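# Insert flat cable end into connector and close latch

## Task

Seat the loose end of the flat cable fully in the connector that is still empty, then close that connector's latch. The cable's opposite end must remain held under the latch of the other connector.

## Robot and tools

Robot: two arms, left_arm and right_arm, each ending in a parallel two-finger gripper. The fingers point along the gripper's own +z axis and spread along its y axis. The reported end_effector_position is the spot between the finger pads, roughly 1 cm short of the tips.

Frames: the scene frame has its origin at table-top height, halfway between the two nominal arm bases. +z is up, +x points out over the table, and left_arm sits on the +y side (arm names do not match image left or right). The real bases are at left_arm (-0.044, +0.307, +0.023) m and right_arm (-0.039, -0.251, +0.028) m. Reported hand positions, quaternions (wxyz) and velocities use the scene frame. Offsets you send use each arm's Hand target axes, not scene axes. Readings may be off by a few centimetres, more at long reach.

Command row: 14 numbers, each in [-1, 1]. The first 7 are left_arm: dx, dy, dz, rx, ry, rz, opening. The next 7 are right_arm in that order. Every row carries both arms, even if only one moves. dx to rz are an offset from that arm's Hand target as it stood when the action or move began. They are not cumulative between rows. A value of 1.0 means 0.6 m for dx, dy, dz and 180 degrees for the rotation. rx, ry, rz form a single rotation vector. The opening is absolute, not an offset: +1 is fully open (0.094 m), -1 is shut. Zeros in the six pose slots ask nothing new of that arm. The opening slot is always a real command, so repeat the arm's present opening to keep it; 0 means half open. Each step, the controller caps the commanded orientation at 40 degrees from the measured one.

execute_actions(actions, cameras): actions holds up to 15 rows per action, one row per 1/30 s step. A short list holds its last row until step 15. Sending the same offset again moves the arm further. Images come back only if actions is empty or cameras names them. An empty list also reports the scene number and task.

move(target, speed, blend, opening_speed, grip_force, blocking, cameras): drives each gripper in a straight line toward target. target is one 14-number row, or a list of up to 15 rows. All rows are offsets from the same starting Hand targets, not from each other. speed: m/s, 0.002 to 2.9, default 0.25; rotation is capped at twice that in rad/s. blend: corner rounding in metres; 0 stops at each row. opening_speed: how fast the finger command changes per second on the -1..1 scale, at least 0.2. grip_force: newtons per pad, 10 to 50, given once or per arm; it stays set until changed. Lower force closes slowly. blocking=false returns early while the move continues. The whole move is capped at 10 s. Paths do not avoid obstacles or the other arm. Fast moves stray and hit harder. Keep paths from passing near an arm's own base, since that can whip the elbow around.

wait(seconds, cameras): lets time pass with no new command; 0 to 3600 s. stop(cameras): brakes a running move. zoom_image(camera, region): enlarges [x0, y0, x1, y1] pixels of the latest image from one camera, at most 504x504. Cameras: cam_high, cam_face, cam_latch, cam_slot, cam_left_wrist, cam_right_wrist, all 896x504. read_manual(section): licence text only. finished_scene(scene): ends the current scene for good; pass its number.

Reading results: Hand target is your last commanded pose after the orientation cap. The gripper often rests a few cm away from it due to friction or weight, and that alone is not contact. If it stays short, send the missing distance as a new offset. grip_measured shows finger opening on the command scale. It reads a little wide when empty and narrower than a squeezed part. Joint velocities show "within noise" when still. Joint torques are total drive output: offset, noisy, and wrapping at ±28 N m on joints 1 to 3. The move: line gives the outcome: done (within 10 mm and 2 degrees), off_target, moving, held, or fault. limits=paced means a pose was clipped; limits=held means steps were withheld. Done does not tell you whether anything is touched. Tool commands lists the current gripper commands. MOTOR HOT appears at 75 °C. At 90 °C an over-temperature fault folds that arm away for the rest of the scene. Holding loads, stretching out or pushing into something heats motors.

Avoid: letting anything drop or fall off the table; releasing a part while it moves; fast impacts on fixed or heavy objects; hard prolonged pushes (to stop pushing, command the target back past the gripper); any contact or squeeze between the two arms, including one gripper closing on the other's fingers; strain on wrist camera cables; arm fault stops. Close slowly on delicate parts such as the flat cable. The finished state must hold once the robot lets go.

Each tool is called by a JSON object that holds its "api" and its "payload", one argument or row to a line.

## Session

Scene 1 is done. I'll look at scene 2 now.

{"api": "execute_actions", "payload": {
  "actions": []
}}

{"api": "zoom_image", "payload": {
  "camera": "cam_slot",
  "region": [410, 230, 570, 390]
}}

{"api": "zoom_image", "payload": {
  "camera": "cam_latch",
  "region": [300, 310, 540, 410]
}}

Scene clock: 0.00 s.
left_arm: end_effector_position=(+0.2256, +0.1912, +0.4409) grip_measured=+1.000 end_effector_quat_wxyz=(+0.728, +0.158, +0.661, -0.090) | right_arm: end_effector_position=(+0.2404, -0.1388, +0.3887) grip_measured=+1.000 end_effector_quat_wxyz=(+0.570, -0.003, +0.764, +0.300)
Joint positions: left_arm=[-0.463 0.695 0.91 -0.139 -0.137 0.122 0.094] | right_arm=[0.201 0.752 0.939 -0.363 -0.261 0.435 0.094]
Joint velocities: within noise
Joint torques (N m): no reading
Heat: left arm: 29 °C; right arm: 30 °C.
Hand target: left_arm +0.2225, +0.1929, +0.4506; +0.736, +0.154, +0.652, -0.093 | right_arm +0.2383, -0.1392, +0.3950; +0.577, -0.006, +0.759, +0.301
Tool commands: left_gripper/opening=+1.0 right_gripper/opening=+1.0
camera_calibration:
cam_slot: T_world_to_cam=[[-0.72461, 0.68855, 0.02888, 0.1199], [0.41724, 0.47168, -0.77681, -0.04751], [-0.5485, -0.55084, -0.62907, 0.34039]] pos_world=[0.29341, 0.12735, 0.17376]
cam_left_wrist: T_world_to_cam=[[-0.34544, -0.92961, -0.12843, 0.31188], [-0.27527, 0.23121, -0.93315, 0.46851], [0.89716, -0.287, -0.33576, 0.09455]] pos_world=[0.15187, 0.20874, 0.50899]
cam_right_wrist: T_world_to_cam=[[0.35884, -0.83686, -0.41341, -0.0457], [-0.68658, 0.0634, -0.72429, 0.4911], [0.63233, 0.54374, -0.55182, 0.22898]] pos_world=[0.20879, -0.19388, 0.46316]

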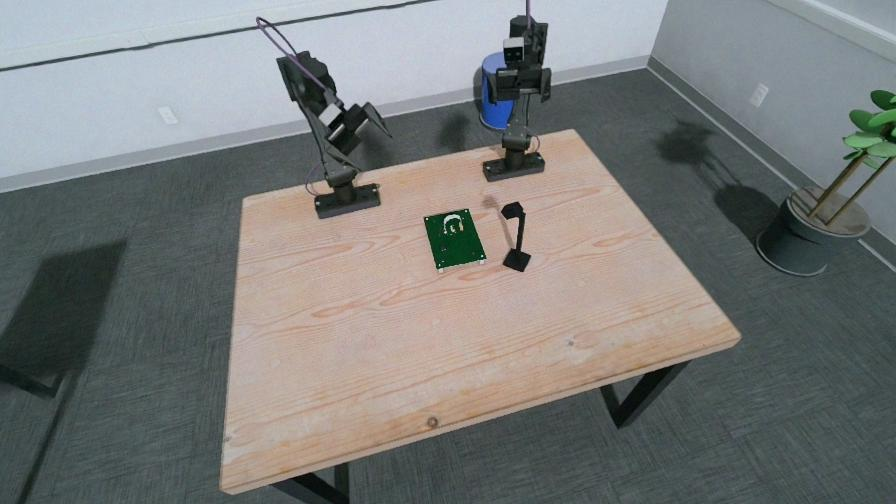

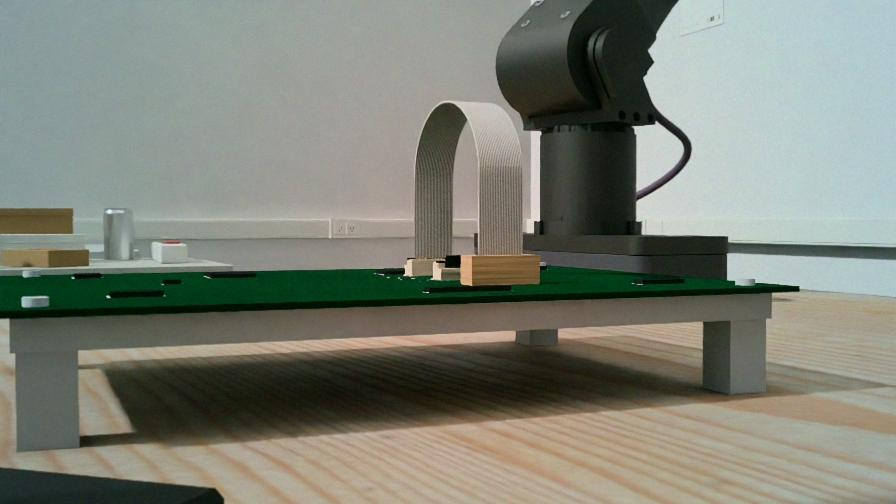

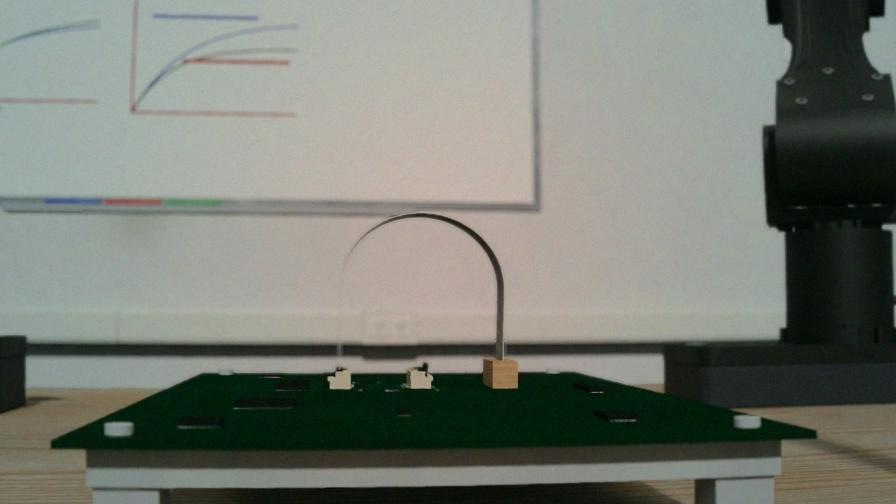

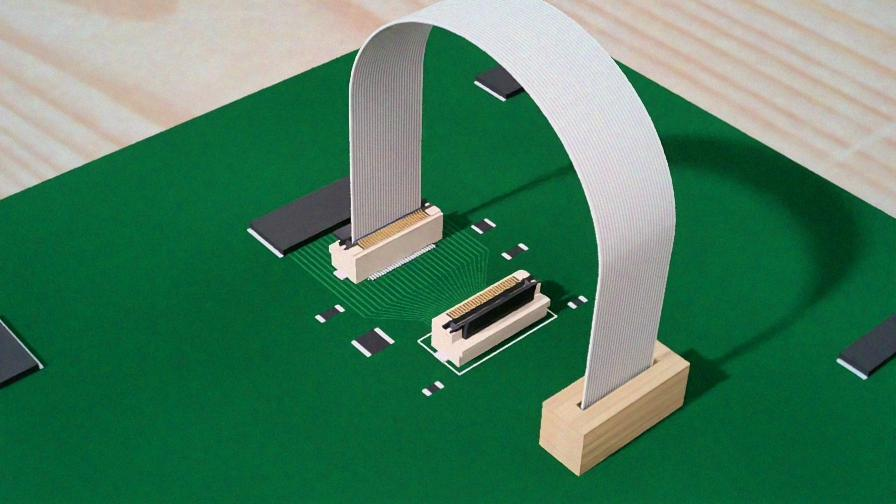

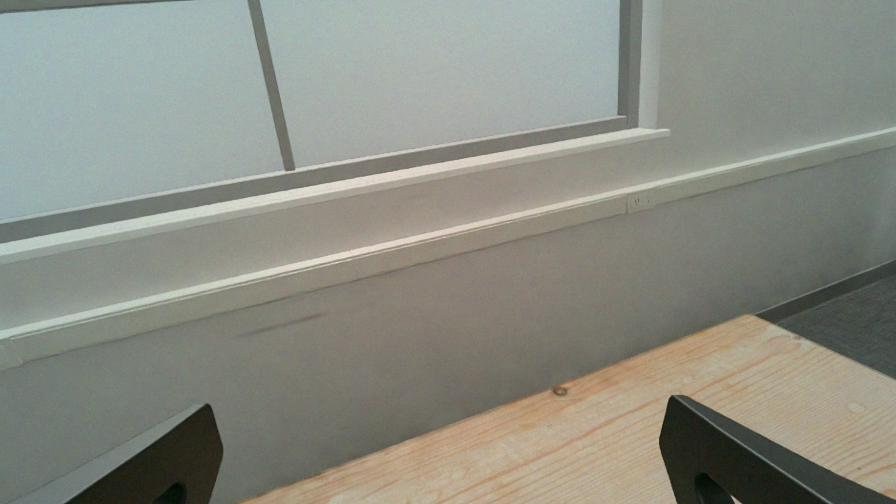

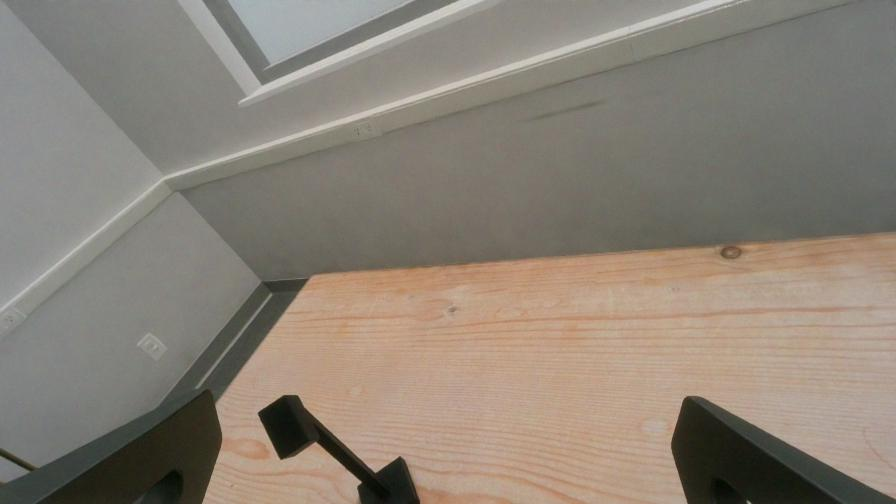

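Scaled by 3.150 from the camera's image (finer frame: 1280x720).

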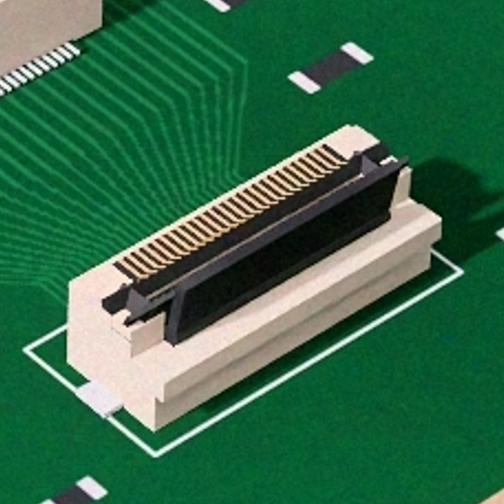

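Scaled by 2.100 from the camera's image (finer frame: 1280x720).

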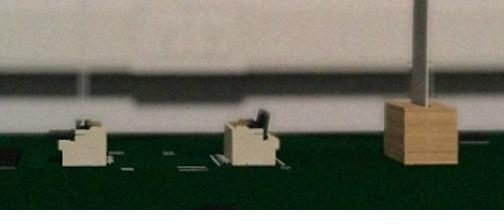

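{"api": "move", "payload": {
  "target": [0.5695,-0.3241,-0.111,-0.0912,0.1999,-0.0537,-0.53,0,0,0,0,0,0,1],
  "speed": 0.25,
  "cameras": ["cam_latch","cam_left_wrist"]
}}

Scene clock: 7.77 s.
left_arm: end_effector_position=(+0.1384, +0.0636, +0.0783) grip_measured=-0.527 end_effector_quat_wxyz=(+0.497, +0.024, +0.868, -0.003) | right_arm: end_effector_position=(+0.2404, -0.1388, +0.3887) grip_measured=+1.000 end_effector_quat_wxyz=(+0.570, -0.003, +0.764, +0.300)
Joint positions: left_arm=[-1.432 1.629 0.664 -0.373 -1.023 -1.278 0.022] | right_arm=[0.201 0.752 0.939 -0.363 -0.261 0.435 0.094]
Joint torques (N m): left_arm=[-0.21 -4.48 8.8 0.46 -0.64 -0.12] | right_arm=[-0.09 -0.5 8.79 1.75 -0.06 -0.02]
Heat: left arm: 29 °C; right arm: 31 °C.
Hand target: left_arm +0.1400, +0.0561, +0.0852; +0.504, +0.016, +0.864, -0.009 | right_arm +0.2383, -0.1392, +0.3950; +0.577, -0.006, +0.759, +0.301
Off the commanded pose: left_arm 0.010 m, 2 deg | right_arm 0.007 m, 1 deg.
move: done
cam_left_wrist: T_world_to_cam=[[-0.05988, -0.99775, -0.02999, 0.0736], [-0.81251, 0.06617, -0.57918, 0.19284], [0.57987, -0.01031, -0.81465, 0.07826]] pos_world=[0.11571, 0.06148, 0.17765]

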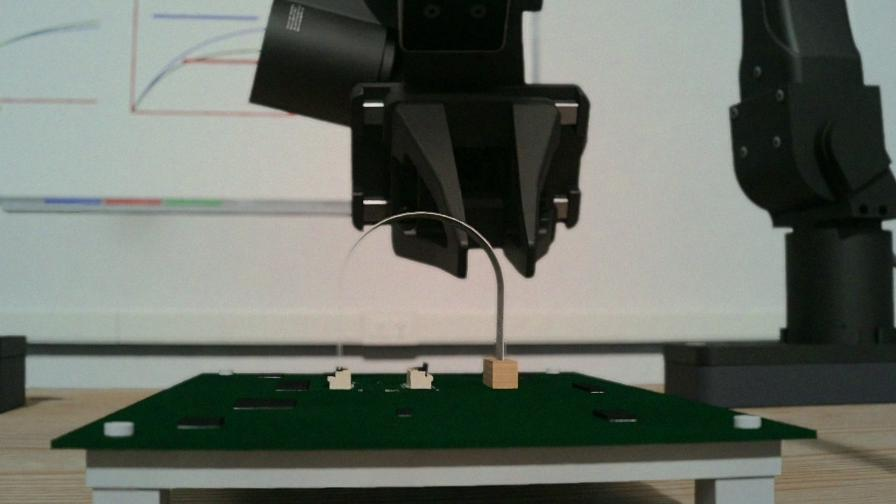

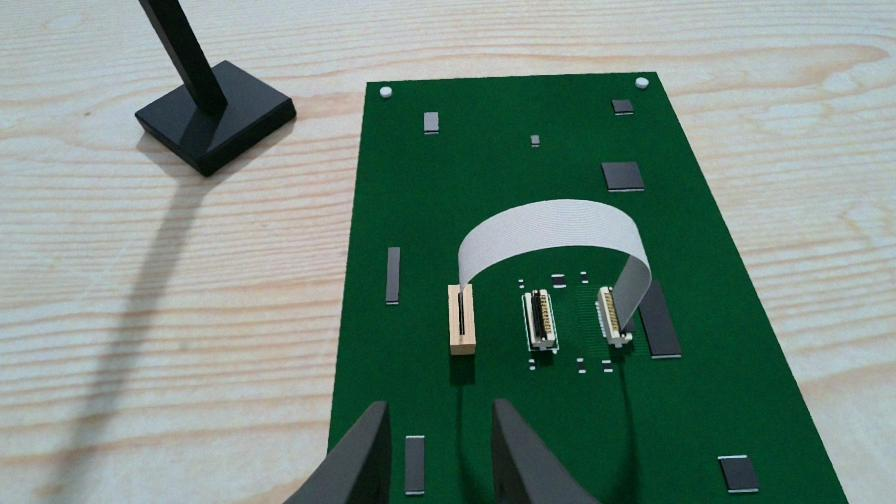

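{"api": "move", "payload": {
  "target": [-0.0195,-0.0074,0.0699,0,0,-0.005,-0.53,0,0,0,0,0,0,1],
  "speed": 0.08,
  "cameras": ["cam_latch","cam_slot","cam_left_wrist"]
}}

Scene clock: 10.63 s.
left_arm: end_effector_position=(+0.1792, +0.0485, +0.0748) grip_measured=-0.527 end_effector_quat_wxyz=(+0.498, +0.011, +0.867, -0.017) | right_arm: end_effector_position=(+0.2404, -0.1388, +0.3887) grip_measured=+1.000 end_effector_quat_wxyz=(+0.570, -0.003, +0.764, +0.300)
Joint positions: left_arm=[-1.282 1.677 0.664 -0.084 -0.969 -1.035 0.022] | right_arm=[0.201 0.752 0.939 -0.363 -0.261 0.435 0.094]
Joint torques (N m): left_arm=[0.44 -5.03 5.6 1.08 -0.54 0.07] | right_arm=[-0.14 -0.46 8.8 1.78 -0.06 -0.04]
Heat: left arm: 29 °C; right arm: 31 °C.
Hand target: left_arm +0.1821, +0.0502, +0.0746; +0.504, +0.009, +0.864, -0.013 | right_arm +0.2383, -0.1392, +0.3950; +0.577, -0.006, +0.759, +0.301
Off the commanded pose: left_arm 0.003 m, 1 deg | right_arm 0.007 m, 1 deg.
move: done
cam_slot: T_world_to_cam=[[-0.72461, 0.68855, 0.02888, 0.1199], [0.41724, 0.47168, -0.77681, -0.04751], [-0.5485, -0.55084, -0.62907, 0.34039]] pos_world=[0.29341, 0.12735, 0.17376]
cam_left_wrist: T_world_to_cam=[[-0.05204, -0.99862, 0.00637, 0.05682], [-0.81163, 0.03858, -0.5829, 0.22644], [0.58186, -0.0355, -0.81252, 0.05231]] pos_world=[0.1563, 0.04986, 0.17414]

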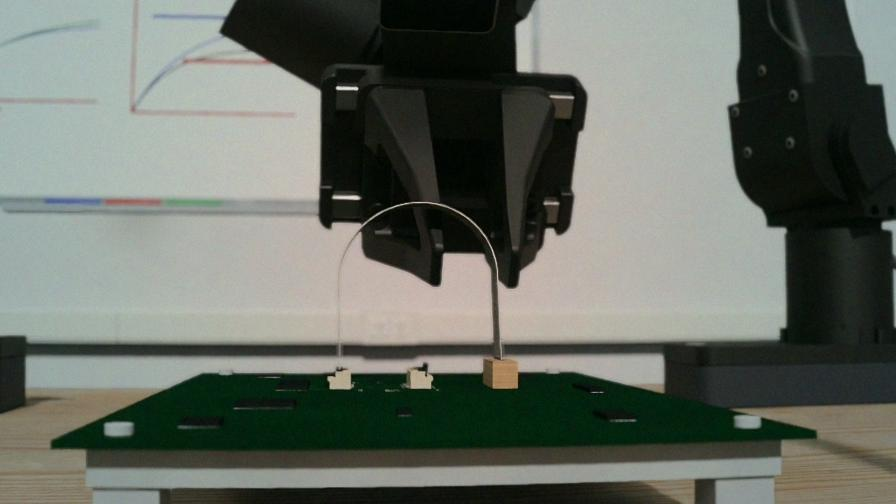

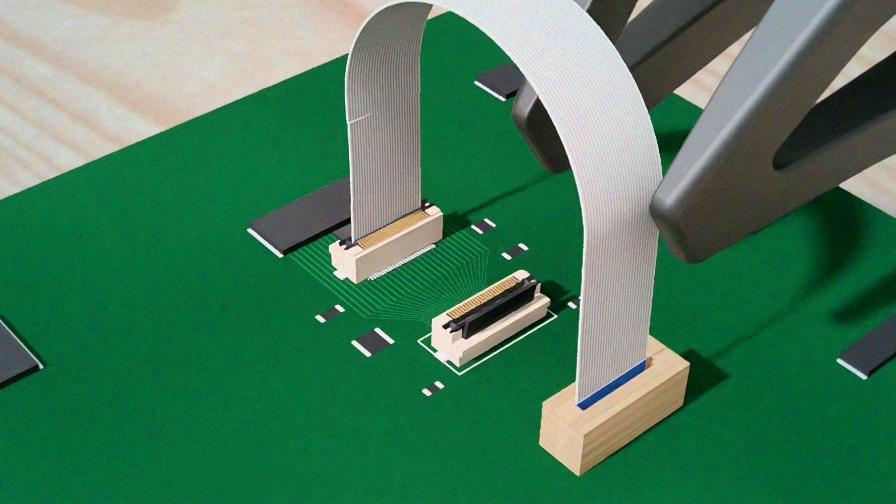

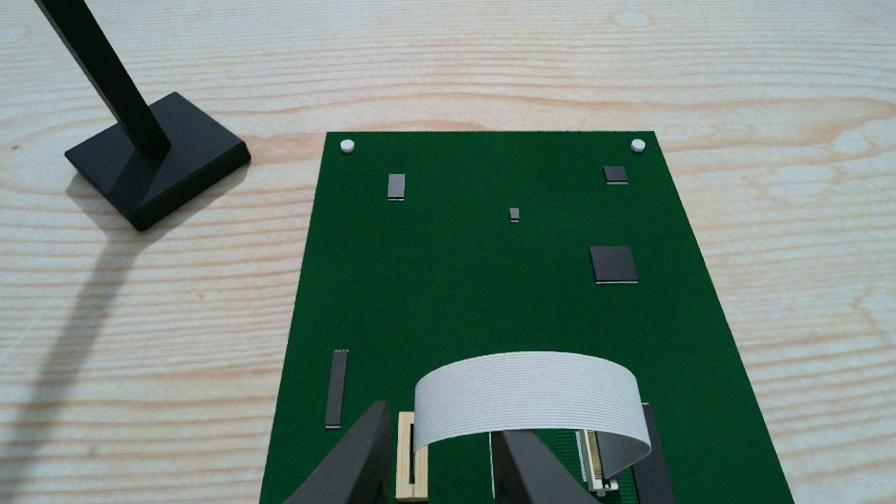

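{"api": "move", "payload": {
  "target": [0.0063,0.0162,0.0088,0,0,0.0055,-0.53,0,0,0,0,0,0,1],
  "speed": 0.06,
  "cameras": ["cam_latch","cam_slot"]
}}

Scene clock: 12.90 s.
left_arm: end_effector_position=(+0.1833, +0.0559, +0.0684) grip_measured=-0.527 end_effector_quat_wxyz=(+0.498, +0.019, +0.867, -0.012) | right_arm: end_effector_position=(+0.2404, -0.1388, +0.3887) grip_measured=+1.000 end_effector_quat_wxyz=(+0.570, -0.003, +0.764, +0.300)
Joint positions: left_arm=[-1.26 1.677 0.622 -0.015 -0.959 -0.984 0.022] | right_arm=[0.201 0.752 0.939 -0.363 -0.261 0.435 0.094]
Joint torques (N m): left_arm=[0.36 -5.6 4.67 1.16 -0.54 0.05] | right_arm=[-0.14 -0.51 8.83 1.77 -0.06 -0.03]
Heat: left arm: 29 °C; right arm: 32 °C.
Hand target: left_arm +0.1851, +0.0596, +0.0687; +0.504, +0.017, +0.864, -0.009 | right_arm +0.2383, -0.1392, +0.3950; +0.577, -0.006, +0.759, +0.301
Off the commanded pose: left_arm 0.004 m, 1 deg | right_arm 0.007 m, 1 deg.
move: done
cam_slot: T_world_to_cam=[[-0.72461, 0.68855, 0.02888, 0.1199], [0.41724, 0.47168, -0.77681, -0.04751], [-0.5485, -0.55084, -0.62907, 0.34039]] pos_world=[0.29341, 0.12735, 0.17376]

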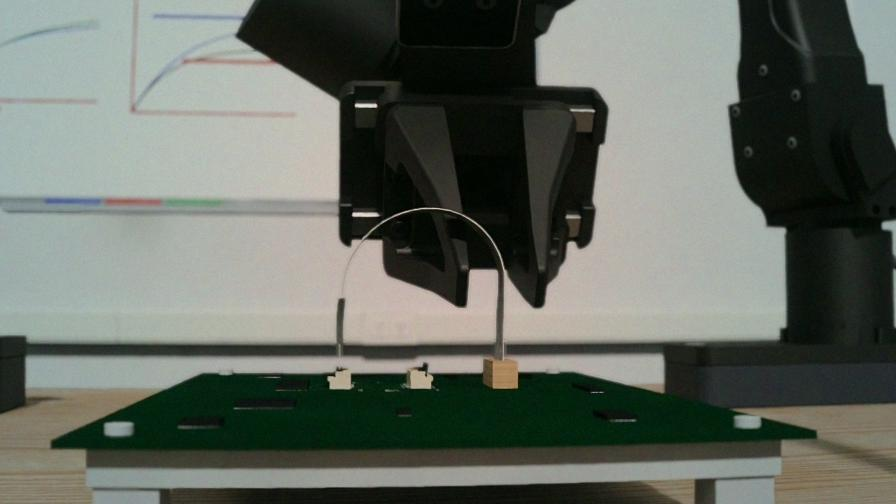

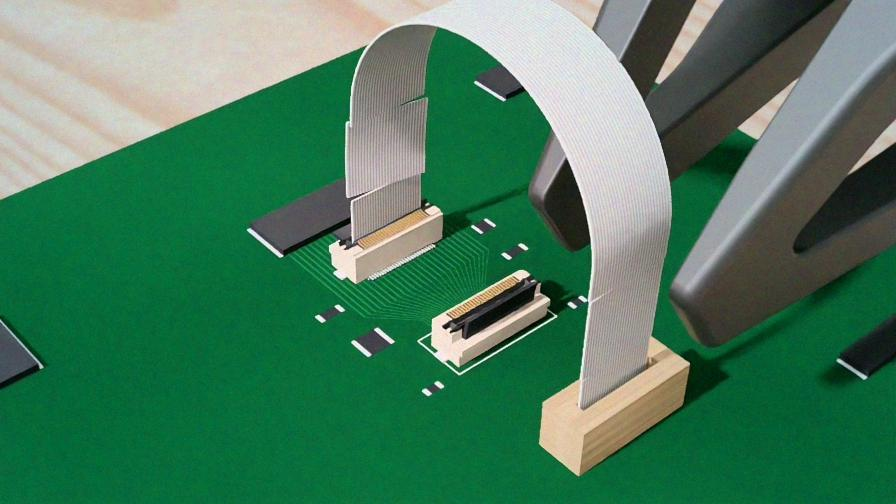

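{"api": "move", "payload": {
  "target": [0.0147,0,0.0074,0,0,0,-0.53,0,0,0,0,0,0,1],
  "speed": 0.05,
  "cameras": ["cam_latch","cam_slot"]
}}

Scene clock: 14.57 s.
left_arm: end_effector_position=(+0.1833, +0.0560, +0.0604) grip_measured=-0.527 end_effector_quat_wxyz=(+0.499, +0.018, +0.866, -0.014) | right_arm: end_effector_position=(+0.2404, -0.1388, +0.3887) grip_measured=+1.000 end_effector_quat_wxyz=(+0.570, -0.003, +0.764, +0.300)
Joint positions: left_arm=[-1.26 1.705 0.606 0.035 -0.959 -0.983 0.022] | right_arm=[0.201 0.752 0.939 -0.363 -0.261 0.435 0.094]
Joint torques (N m): left_arm=[0.21 -5.04 4.59 1.14 -0.55 0.03] | right_arm=[-0.16 -0.49 8.8 1.77 -0.06 -0.04]
Heat: left arm: 29 °C; right arm: 32 °C.
Hand target: left_arm +0.1846, +0.0597, +0.0588; +0.504, +0.017, +0.864, -0.009 | right_arm +0.2383, -0.1392, +0.3950; +0.577, -0.006, +0.759, +0.301
Off the commanded pose: left_arm 0.004 m, 1 deg | right_arm 0.007 m, 1 deg.
move: done
cam_slot: T_world_to_cam=[[-0.72461, 0.68855, 0.02888, 0.1199], [0.41724, 0.47168, -0.77681, -0.04751], [-0.5485, -0.55084, -0.62907, 0.34039]] pos_world=[0.29341, 0.12735, 0.17376]

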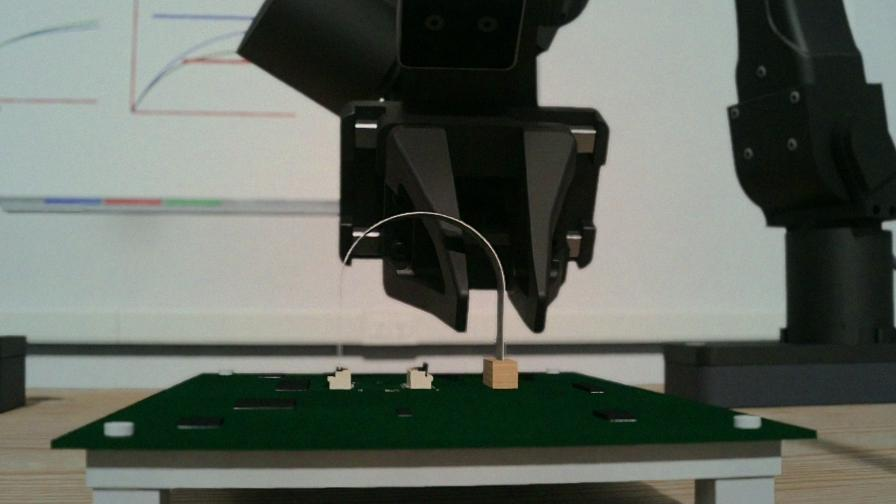

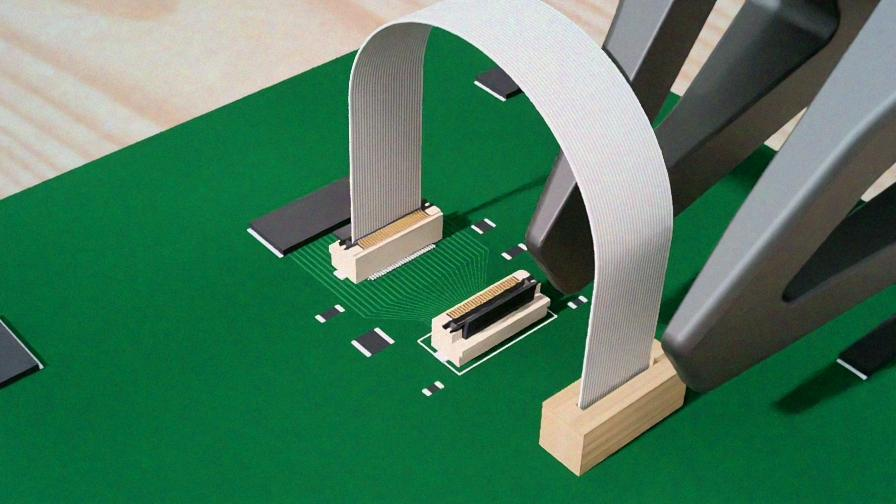

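{"api": "move", "payload": {
  "target": [
    [0.0051,0,0.0029,0,0,0,-0.53,0,0,0,0,0,0,1],
    [0.0051,0,0.0029,0,0,0,-1,0,0,0,0,0,0,1]
  ],
  "speed": 0.05,
  "grip_force": 30,
  "cameras": ["cam_latch","cam_slot"]
}}

Scene clock: 17.33 s.
left_arm: end_effector_position=(+0.1838, +0.0545, +0.0583) grip_measured=-0.981 end_effector_quat_wxyz=(+0.500, +0.016, +0.866, -0.017) | right_arm: end_effector_position=(+0.2404, -0.1388, +0.3887) grip_measured=+1.000 end_effector_quat_wxyz=(+0.570, -0.003, +0.764, +0.300)
Joint positions: left_arm=[-1.26 1.718 0.604 0.057 -0.96 -0.983 0.001] | right_arm=[0.201 0.752 0.939 -0.363 -0.261 0.435 0.094]
Joint torques (N m): left_arm=[0.2 -5.01 4.3 1.08 -0.53 0.04] | right_arm=[-0.1 -0.5 8.77 1.77 -0.06 -0.05]
Heat: left arm: 29 °C; right arm: 32 °C.
Hand target: left_arm +0.1846, +0.0597, +0.0554; +0.504, +0.017, +0.864, -0.009 | right_arm +0.2383, -0.1392, +0.3950; +0.577, -0.006, +0.759, +0.301
Off the commanded pose: left_arm 0.006 m, 1 deg | right_arm 0.007 m, 1 deg.
grip_force (N): 30, 30
move: done
cam_slot: T_world_to_cam=[[-0.72461, 0.68855, 0.02888, 0.1199], [0.41724, 0.47168, -0.77681, -0.04751], [-0.5485, -0.55084, -0.62907, 0.34039]] pos_world=[0.29341, 0.12735, 0.17376]

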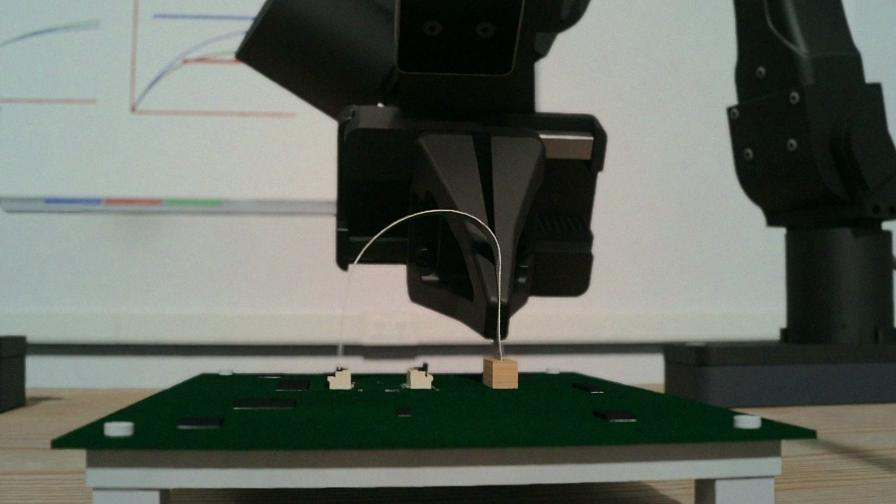

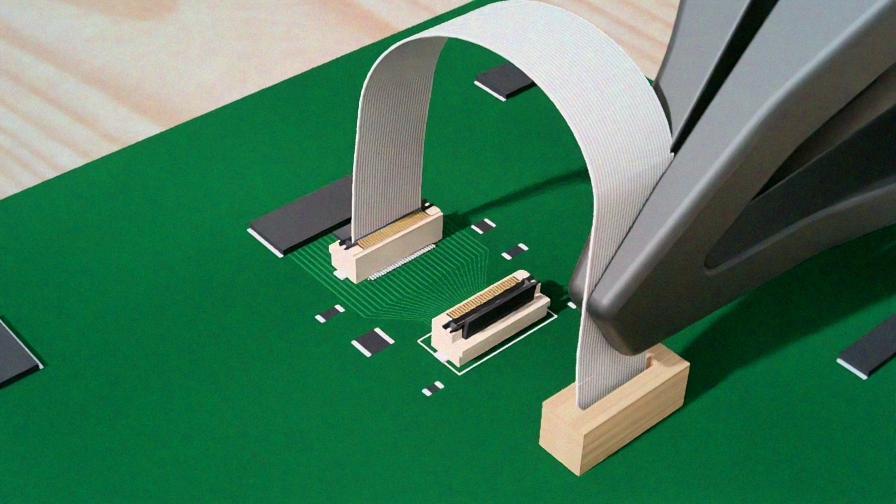

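{"api": "move", "payload": {
  "target": [
    [-0.0514,-0.0164,-0.0245,0,0,0,-1,0,0,0,0,0,0,1],
    [-0.0379,-0.0527,-0.0165,0,0,0,-1,0,0,0,0,0,0,1]
  ],
  "speed": 0.06,
  "cameras": ["cam_latch","cam_slot"]
}}

{"api": "zoom_image", "payload": {
  "camera": "cam_slot",
  "region": [420, 220, 580, 380]
}}

{"api": "zoom_image", "payload": {
  "camera": "cam_latch",
  "region": [380, 310, 460, 400]
}}

Scene clock: 21.30 s.
left_arm: end_effector_position=(+0.1830, +0.0351, +0.0717) grip_measured=-0.981 end_effector_quat_wxyz=(+0.493, +0.026, +0.870, -0.005) | right_arm: end_effector_position=(+0.2404, -0.1388, +0.3887) grip_measured=+1.000 end_effector_quat_wxyz=(+0.570, -0.003, +0.764, +0.300)
Joint positions: left_arm=[-1.278 1.734 0.729 -0.108 -0.96 -1.008 0.001] | right_arm=[0.201 0.752 0.939 -0.363 -0.261 0.435 0.094]
Joint torques (N m): left_arm=[-0.4 -5.53 9.01 0.82 -0.68 -0.09] | right_arm=[-0.16 -0.44 8.83 1.77 -0.05 -0.04]
Heat: left arm: 29 °C; right arm: 32 °C.
Hand target: left_arm +0.1860, +0.0280, +0.0800; +0.504, +0.016, +0.864, -0.009 | right_arm +0.2383, -0.1392, +0.3950; +0.577, -0.006, +0.759, +0.301
Off the commanded pose: left_arm 0.011 m, 2 deg | right_arm 0.007 m, 1 deg.
grip_force (N): 30, 30
move: off_target (left_arm)
cam_slot: T_world_to_cam=[[-0.72461, 0.68855, 0.02888, 0.1199], [0.41724, 0.47168, -0.77681, -0.04751], [-0.5485, -0.55084, -0.62907, 0.34039]] pos_world=[0.29341, 0.12735, 0.17376]

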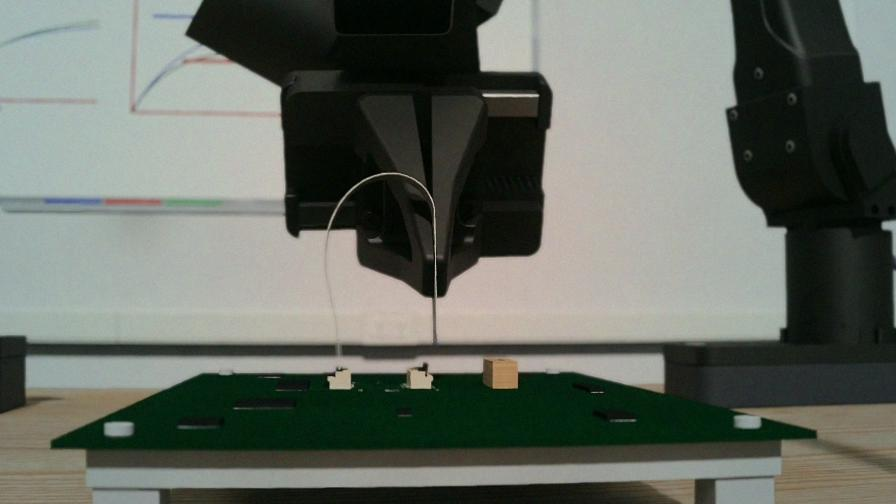

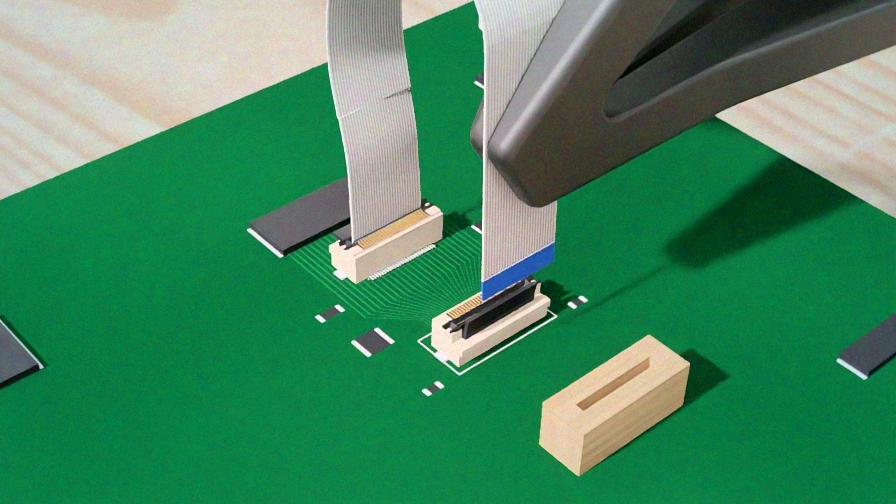

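Scaled by 3.150 from the camera's image (finer frame: 1280x720).

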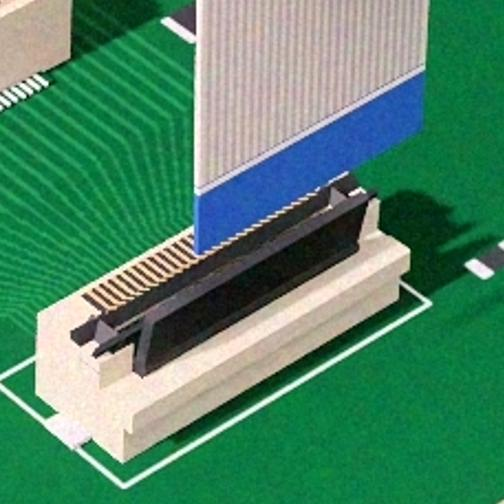

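Scaled by 5.600 from the camera's image (finer frame: 1280x720).

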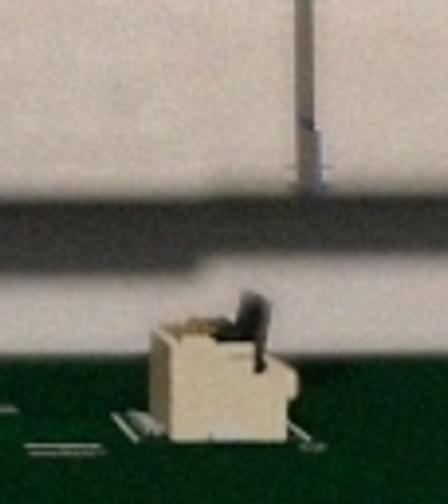

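{"api": "move", "payload": {
  "target": [0.0085,-0.0087,0.0036,0,0,0,-1,0,0,0,0,0,0,1],
  "speed": 0.05,
  "cameras": ["cam_latch","cam_slot"]
}}

{"api": "zoom_image", "payload": {
  "camera": "cam_slot",
  "region": [420, 220, 580, 380]
}}

{"api": "zoom_image", "payload": {
  "camera": "cam_latch",
  "region": [380, 310, 460, 400]
}}

Scene clock: 23.80 s.
left_arm: end_effector_position=(+0.1821, +0.0313, +0.0662) grip_measured=-0.981 end_effector_quat_wxyz=(+0.492, +0.027, +0.870, -0.001) | right_arm: end_effector_position=(+0.2404, -0.1388, +0.3887) grip_measured=+1.000 end_effector_quat_wxyz=(+0.570, -0.003, +0.764, +0.300)
Joint positions: left_arm=[-1.285 1.767 0.744 -0.109 -0.963 -1.021 0.001] | right_arm=[0.201 0.752 0.939 -0.363 -0.261 0.435 0.094]
Joint torques (N m): left_arm=[-0.39 -5.63 8.83 0.88 -0.69 -0.11] | right_arm=[-0.13 -0.5 8.83 1.75 -0.06 -0.03]
Heat: left arm: 29 °C; right arm: 32 °C.
Hand target: left_arm +0.1852, +0.0228, +0.0744; +0.504, +0.016, +0.864, -0.009 | right_arm +0.2383, -0.1392, +0.3950; +0.577, -0.006, +0.759, +0.301
Off the commanded pose: left_arm 0.012 m, 2 deg | right_arm 0.007 m, 1 deg.
grip_force (N): 30, 30
move: off_target (left_arm)
cam_slot: T_world_to_cam=[[-0.72461, 0.68855, 0.02888, 0.1199], [0.41724, 0.47168, -0.77681, -0.04751], [-0.5485, -0.55084, -0.62907, 0.34039]] pos_world=[0.29341, 0.12735, 0.17376]

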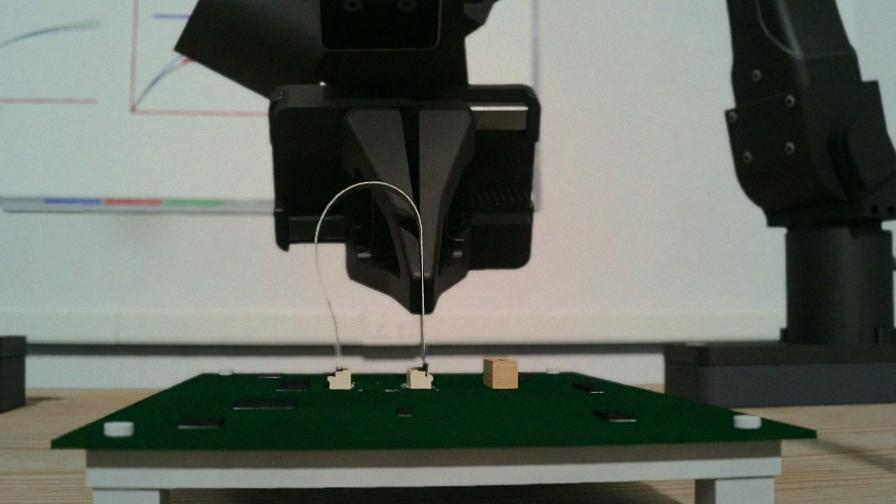

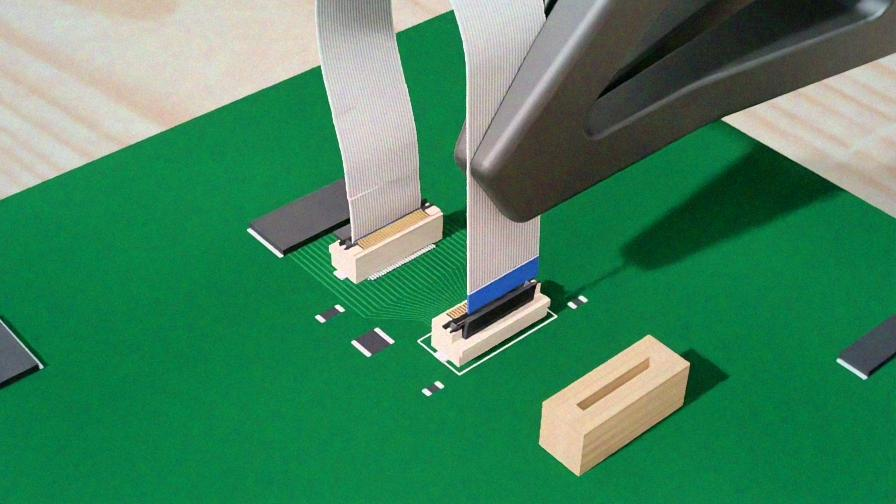

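Scaled by 3.150 from the camera's image (finer frame: 1280x720).

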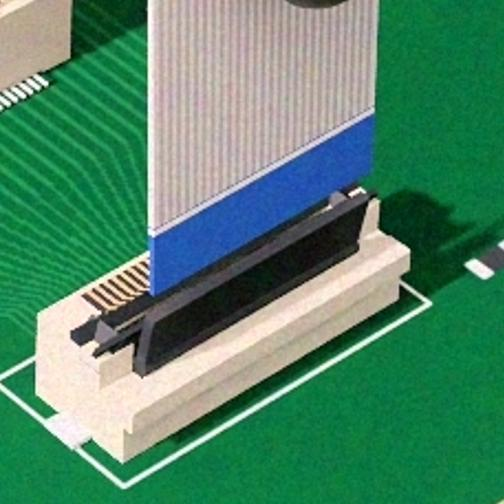

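Scaled by 5.600 from the camera's image (finer frame: 1280x720).

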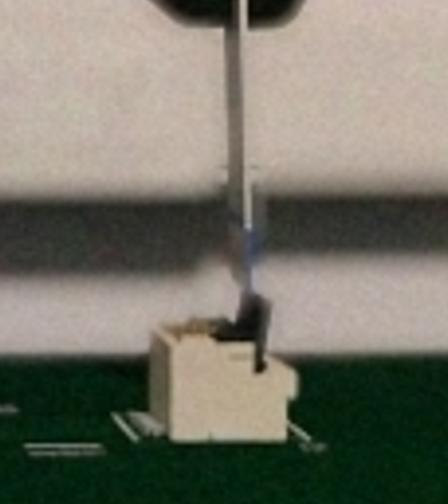

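{"api": "move", "payload": {
  "target": [-0.0012,-0.003,0.0005,0,0,-0.0091,-1,0,0,0,0,0,0,1],
  "speed": 0.05,
  "cameras": ["cam_latch","cam_slot"]
}}

{"api": "zoom_image", "payload": {
  "camera": "cam_slot",
  "region": [420, 220, 580, 380]
}}

{"api": "zoom_image", "payload": {
  "camera": "cam_latch",
  "region": [380, 310, 460, 400]
}}

Scene clock: 26.67 s.
left_arm: end_effector_position=(+0.1827, +0.0289, +0.0668) grip_measured=-0.981 end_effector_quat_wxyz=(+0.492, +0.015, +0.870, -0.010) | right_arm: end_effector_position=(+0.2404, -0.1388, +0.3887) grip_measured=+1.000 end_effector_quat_wxyz=(+0.570, -0.003, +0.764, +0.300)
Joint positions: left_arm=[-1.285 1.772 0.753 -0.109 -0.963 -1.049 0.001] | right_arm=[0.201 0.752 0.939 -0.363 -0.261 0.435 0.094]
Joint torques (N m): left_arm=[-0.42 -5.72 8.91 0.85 -0.68 -0.11] | right_arm=[-0.09 -0.5 8.77 1.77 -0.08 -0.04]
Heat: left arm: 29 °C; right arm: 33 °C.
Hand target: left_arm +0.1858, +0.0209, +0.0749; +0.504, +0.004, +0.864, -0.016 | right_arm +0.2383, -0.1392, +0.3950; +0.577, -0.006, +0.759, +0.301
Off the commanded pose: left_arm 0.012 m, 2 deg | right_arm 0.007 m, 1 deg.
grip_force (N): 30, 30
move: off_target (left_arm)
cam_slot: T_world_to_cam=[[-0.72461, 0.68855, 0.02888, 0.1199], [0.41724, 0.47168, -0.77681, -0.04751], [-0.5485, -0.55084, -0.62907, 0.34039]] pos_world=[0.29341, 0.12735, 0.17376]

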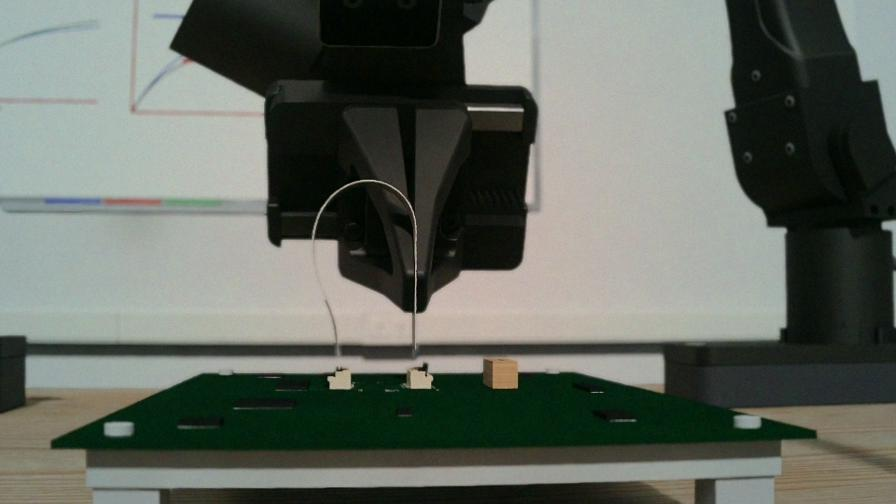

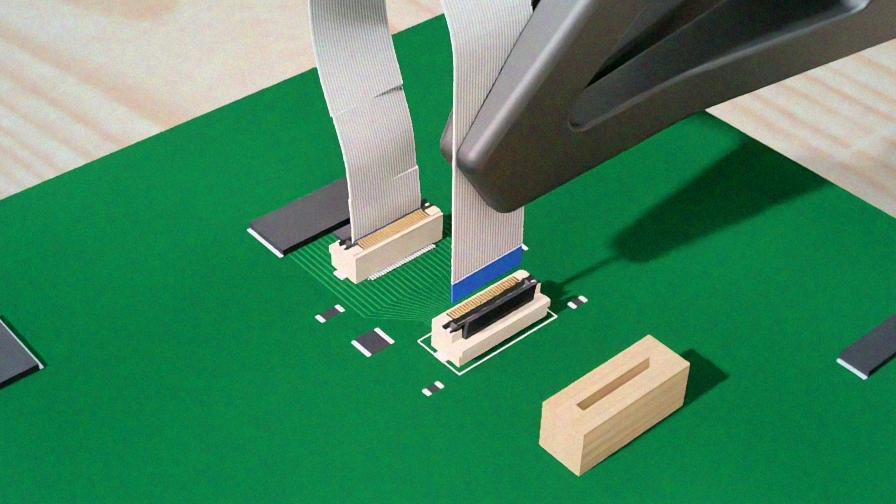

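Scaled by 3.150 from the camera's image (finer frame: 1280x720).

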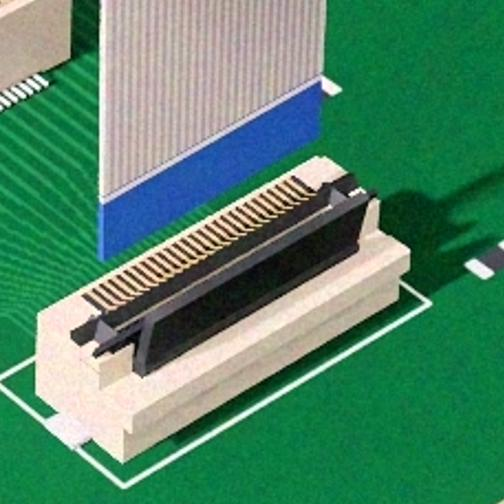

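Scaled by 5.600 from the camera's image (finer frame: 1280x720).

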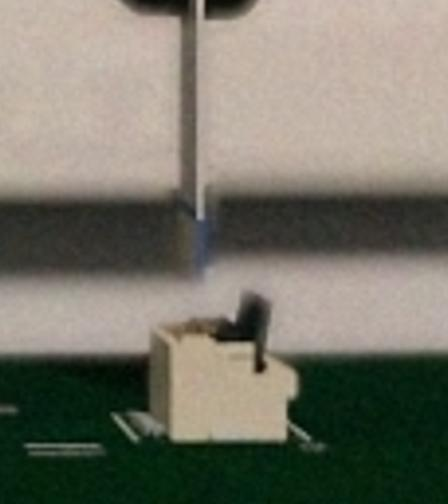

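{"api": "move", "payload": {
  "target": [0.0063,0.0015,0.003,-0.0019,0.0016,0.0033,-1,0,0,0,0,0,0,1],
  "speed": 0.03,
  "cameras": ["cam_latch","cam_slot"]
}}

{"api": "zoom_image", "payload": {
  "camera": "cam_slot",
  "region": [420, 220, 580, 380]
}}

{"api": "zoom_image", "payload": {
  "camera": "cam_latch",
  "region": [380, 310, 460, 400]
}}

Scene clock: 28.80 s.
left_arm: end_effector_position=(+0.1829, +0.0294, +0.0642) grip_measured=-0.981 end_effector_quat_wxyz=(+0.492, +0.016, +0.870, -0.005) | right_arm: end_effector_position=(+0.2404, -0.1388, +0.3887) grip_measured=+1.000 end_effector_quat_wxyz=(+0.570, -0.003, +0.764, +0.300)
Joint positions: left_arm=[-1.285 1.783 0.755 -0.109 -0.966 -1.05 0.001] | right_arm=[0.201 0.752 0.939 -0.363 -0.261 0.435 0.094]
Joint torques (N m): left_arm=[-0.34 -5.6 8.69 0.82 -0.64 -0.11] | right_arm=[-0.09 -0.49 8.79 1.76 -0.05 -0.04]
Heat: left arm: 29 °C; right arm: 33 °C.
Hand target: left_arm +0.1855, +0.0218, +0.0707; +0.502, +0.007, +0.865, -0.011 | right_arm +0.2383, -0.1392, +0.3950; +0.577, -0.006, +0.759, +0.301
Off the commanded pose: left_arm 0.010 m, 2 deg | right_arm 0.007 m, 1 deg.
grip_force (N): 30, 30
move: done
cam_slot: T_world_to_cam=[[-0.72461, 0.68855, 0.02888, 0.1199], [0.41724, 0.47168, -0.77681, -0.04751], [-0.5485, -0.55084, -0.62907, 0.34039]] pos_world=[0.29341, 0.12735, 0.17376]

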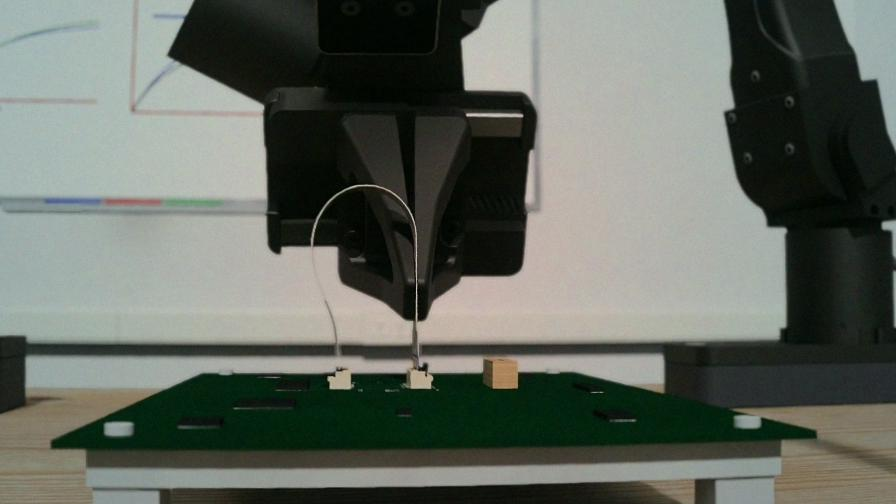

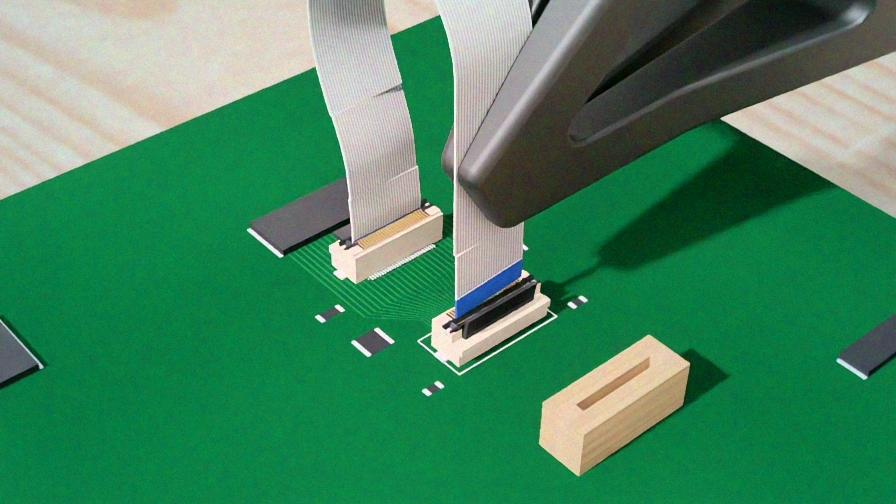

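Scaled by 3.150 from the camera's image (finer frame: 1280x720).

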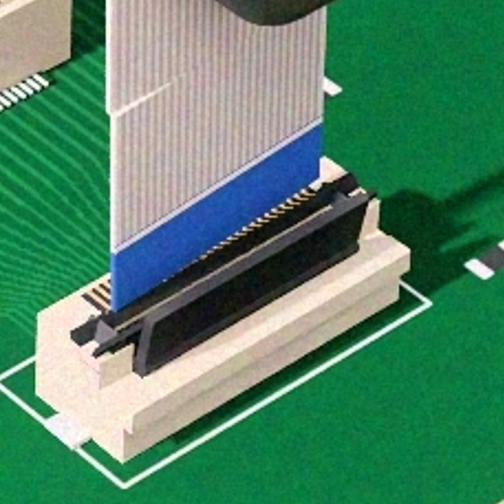

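Scaled by 5.600 from the camera's image (finer frame: 1280x720).

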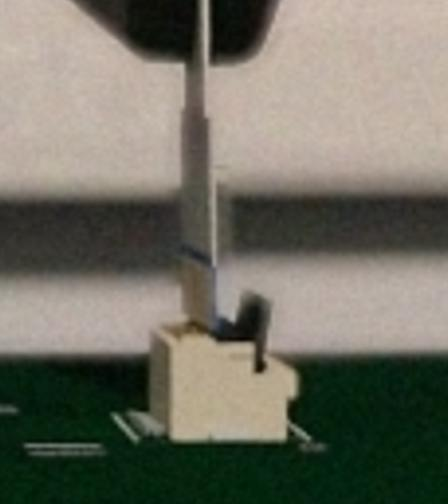

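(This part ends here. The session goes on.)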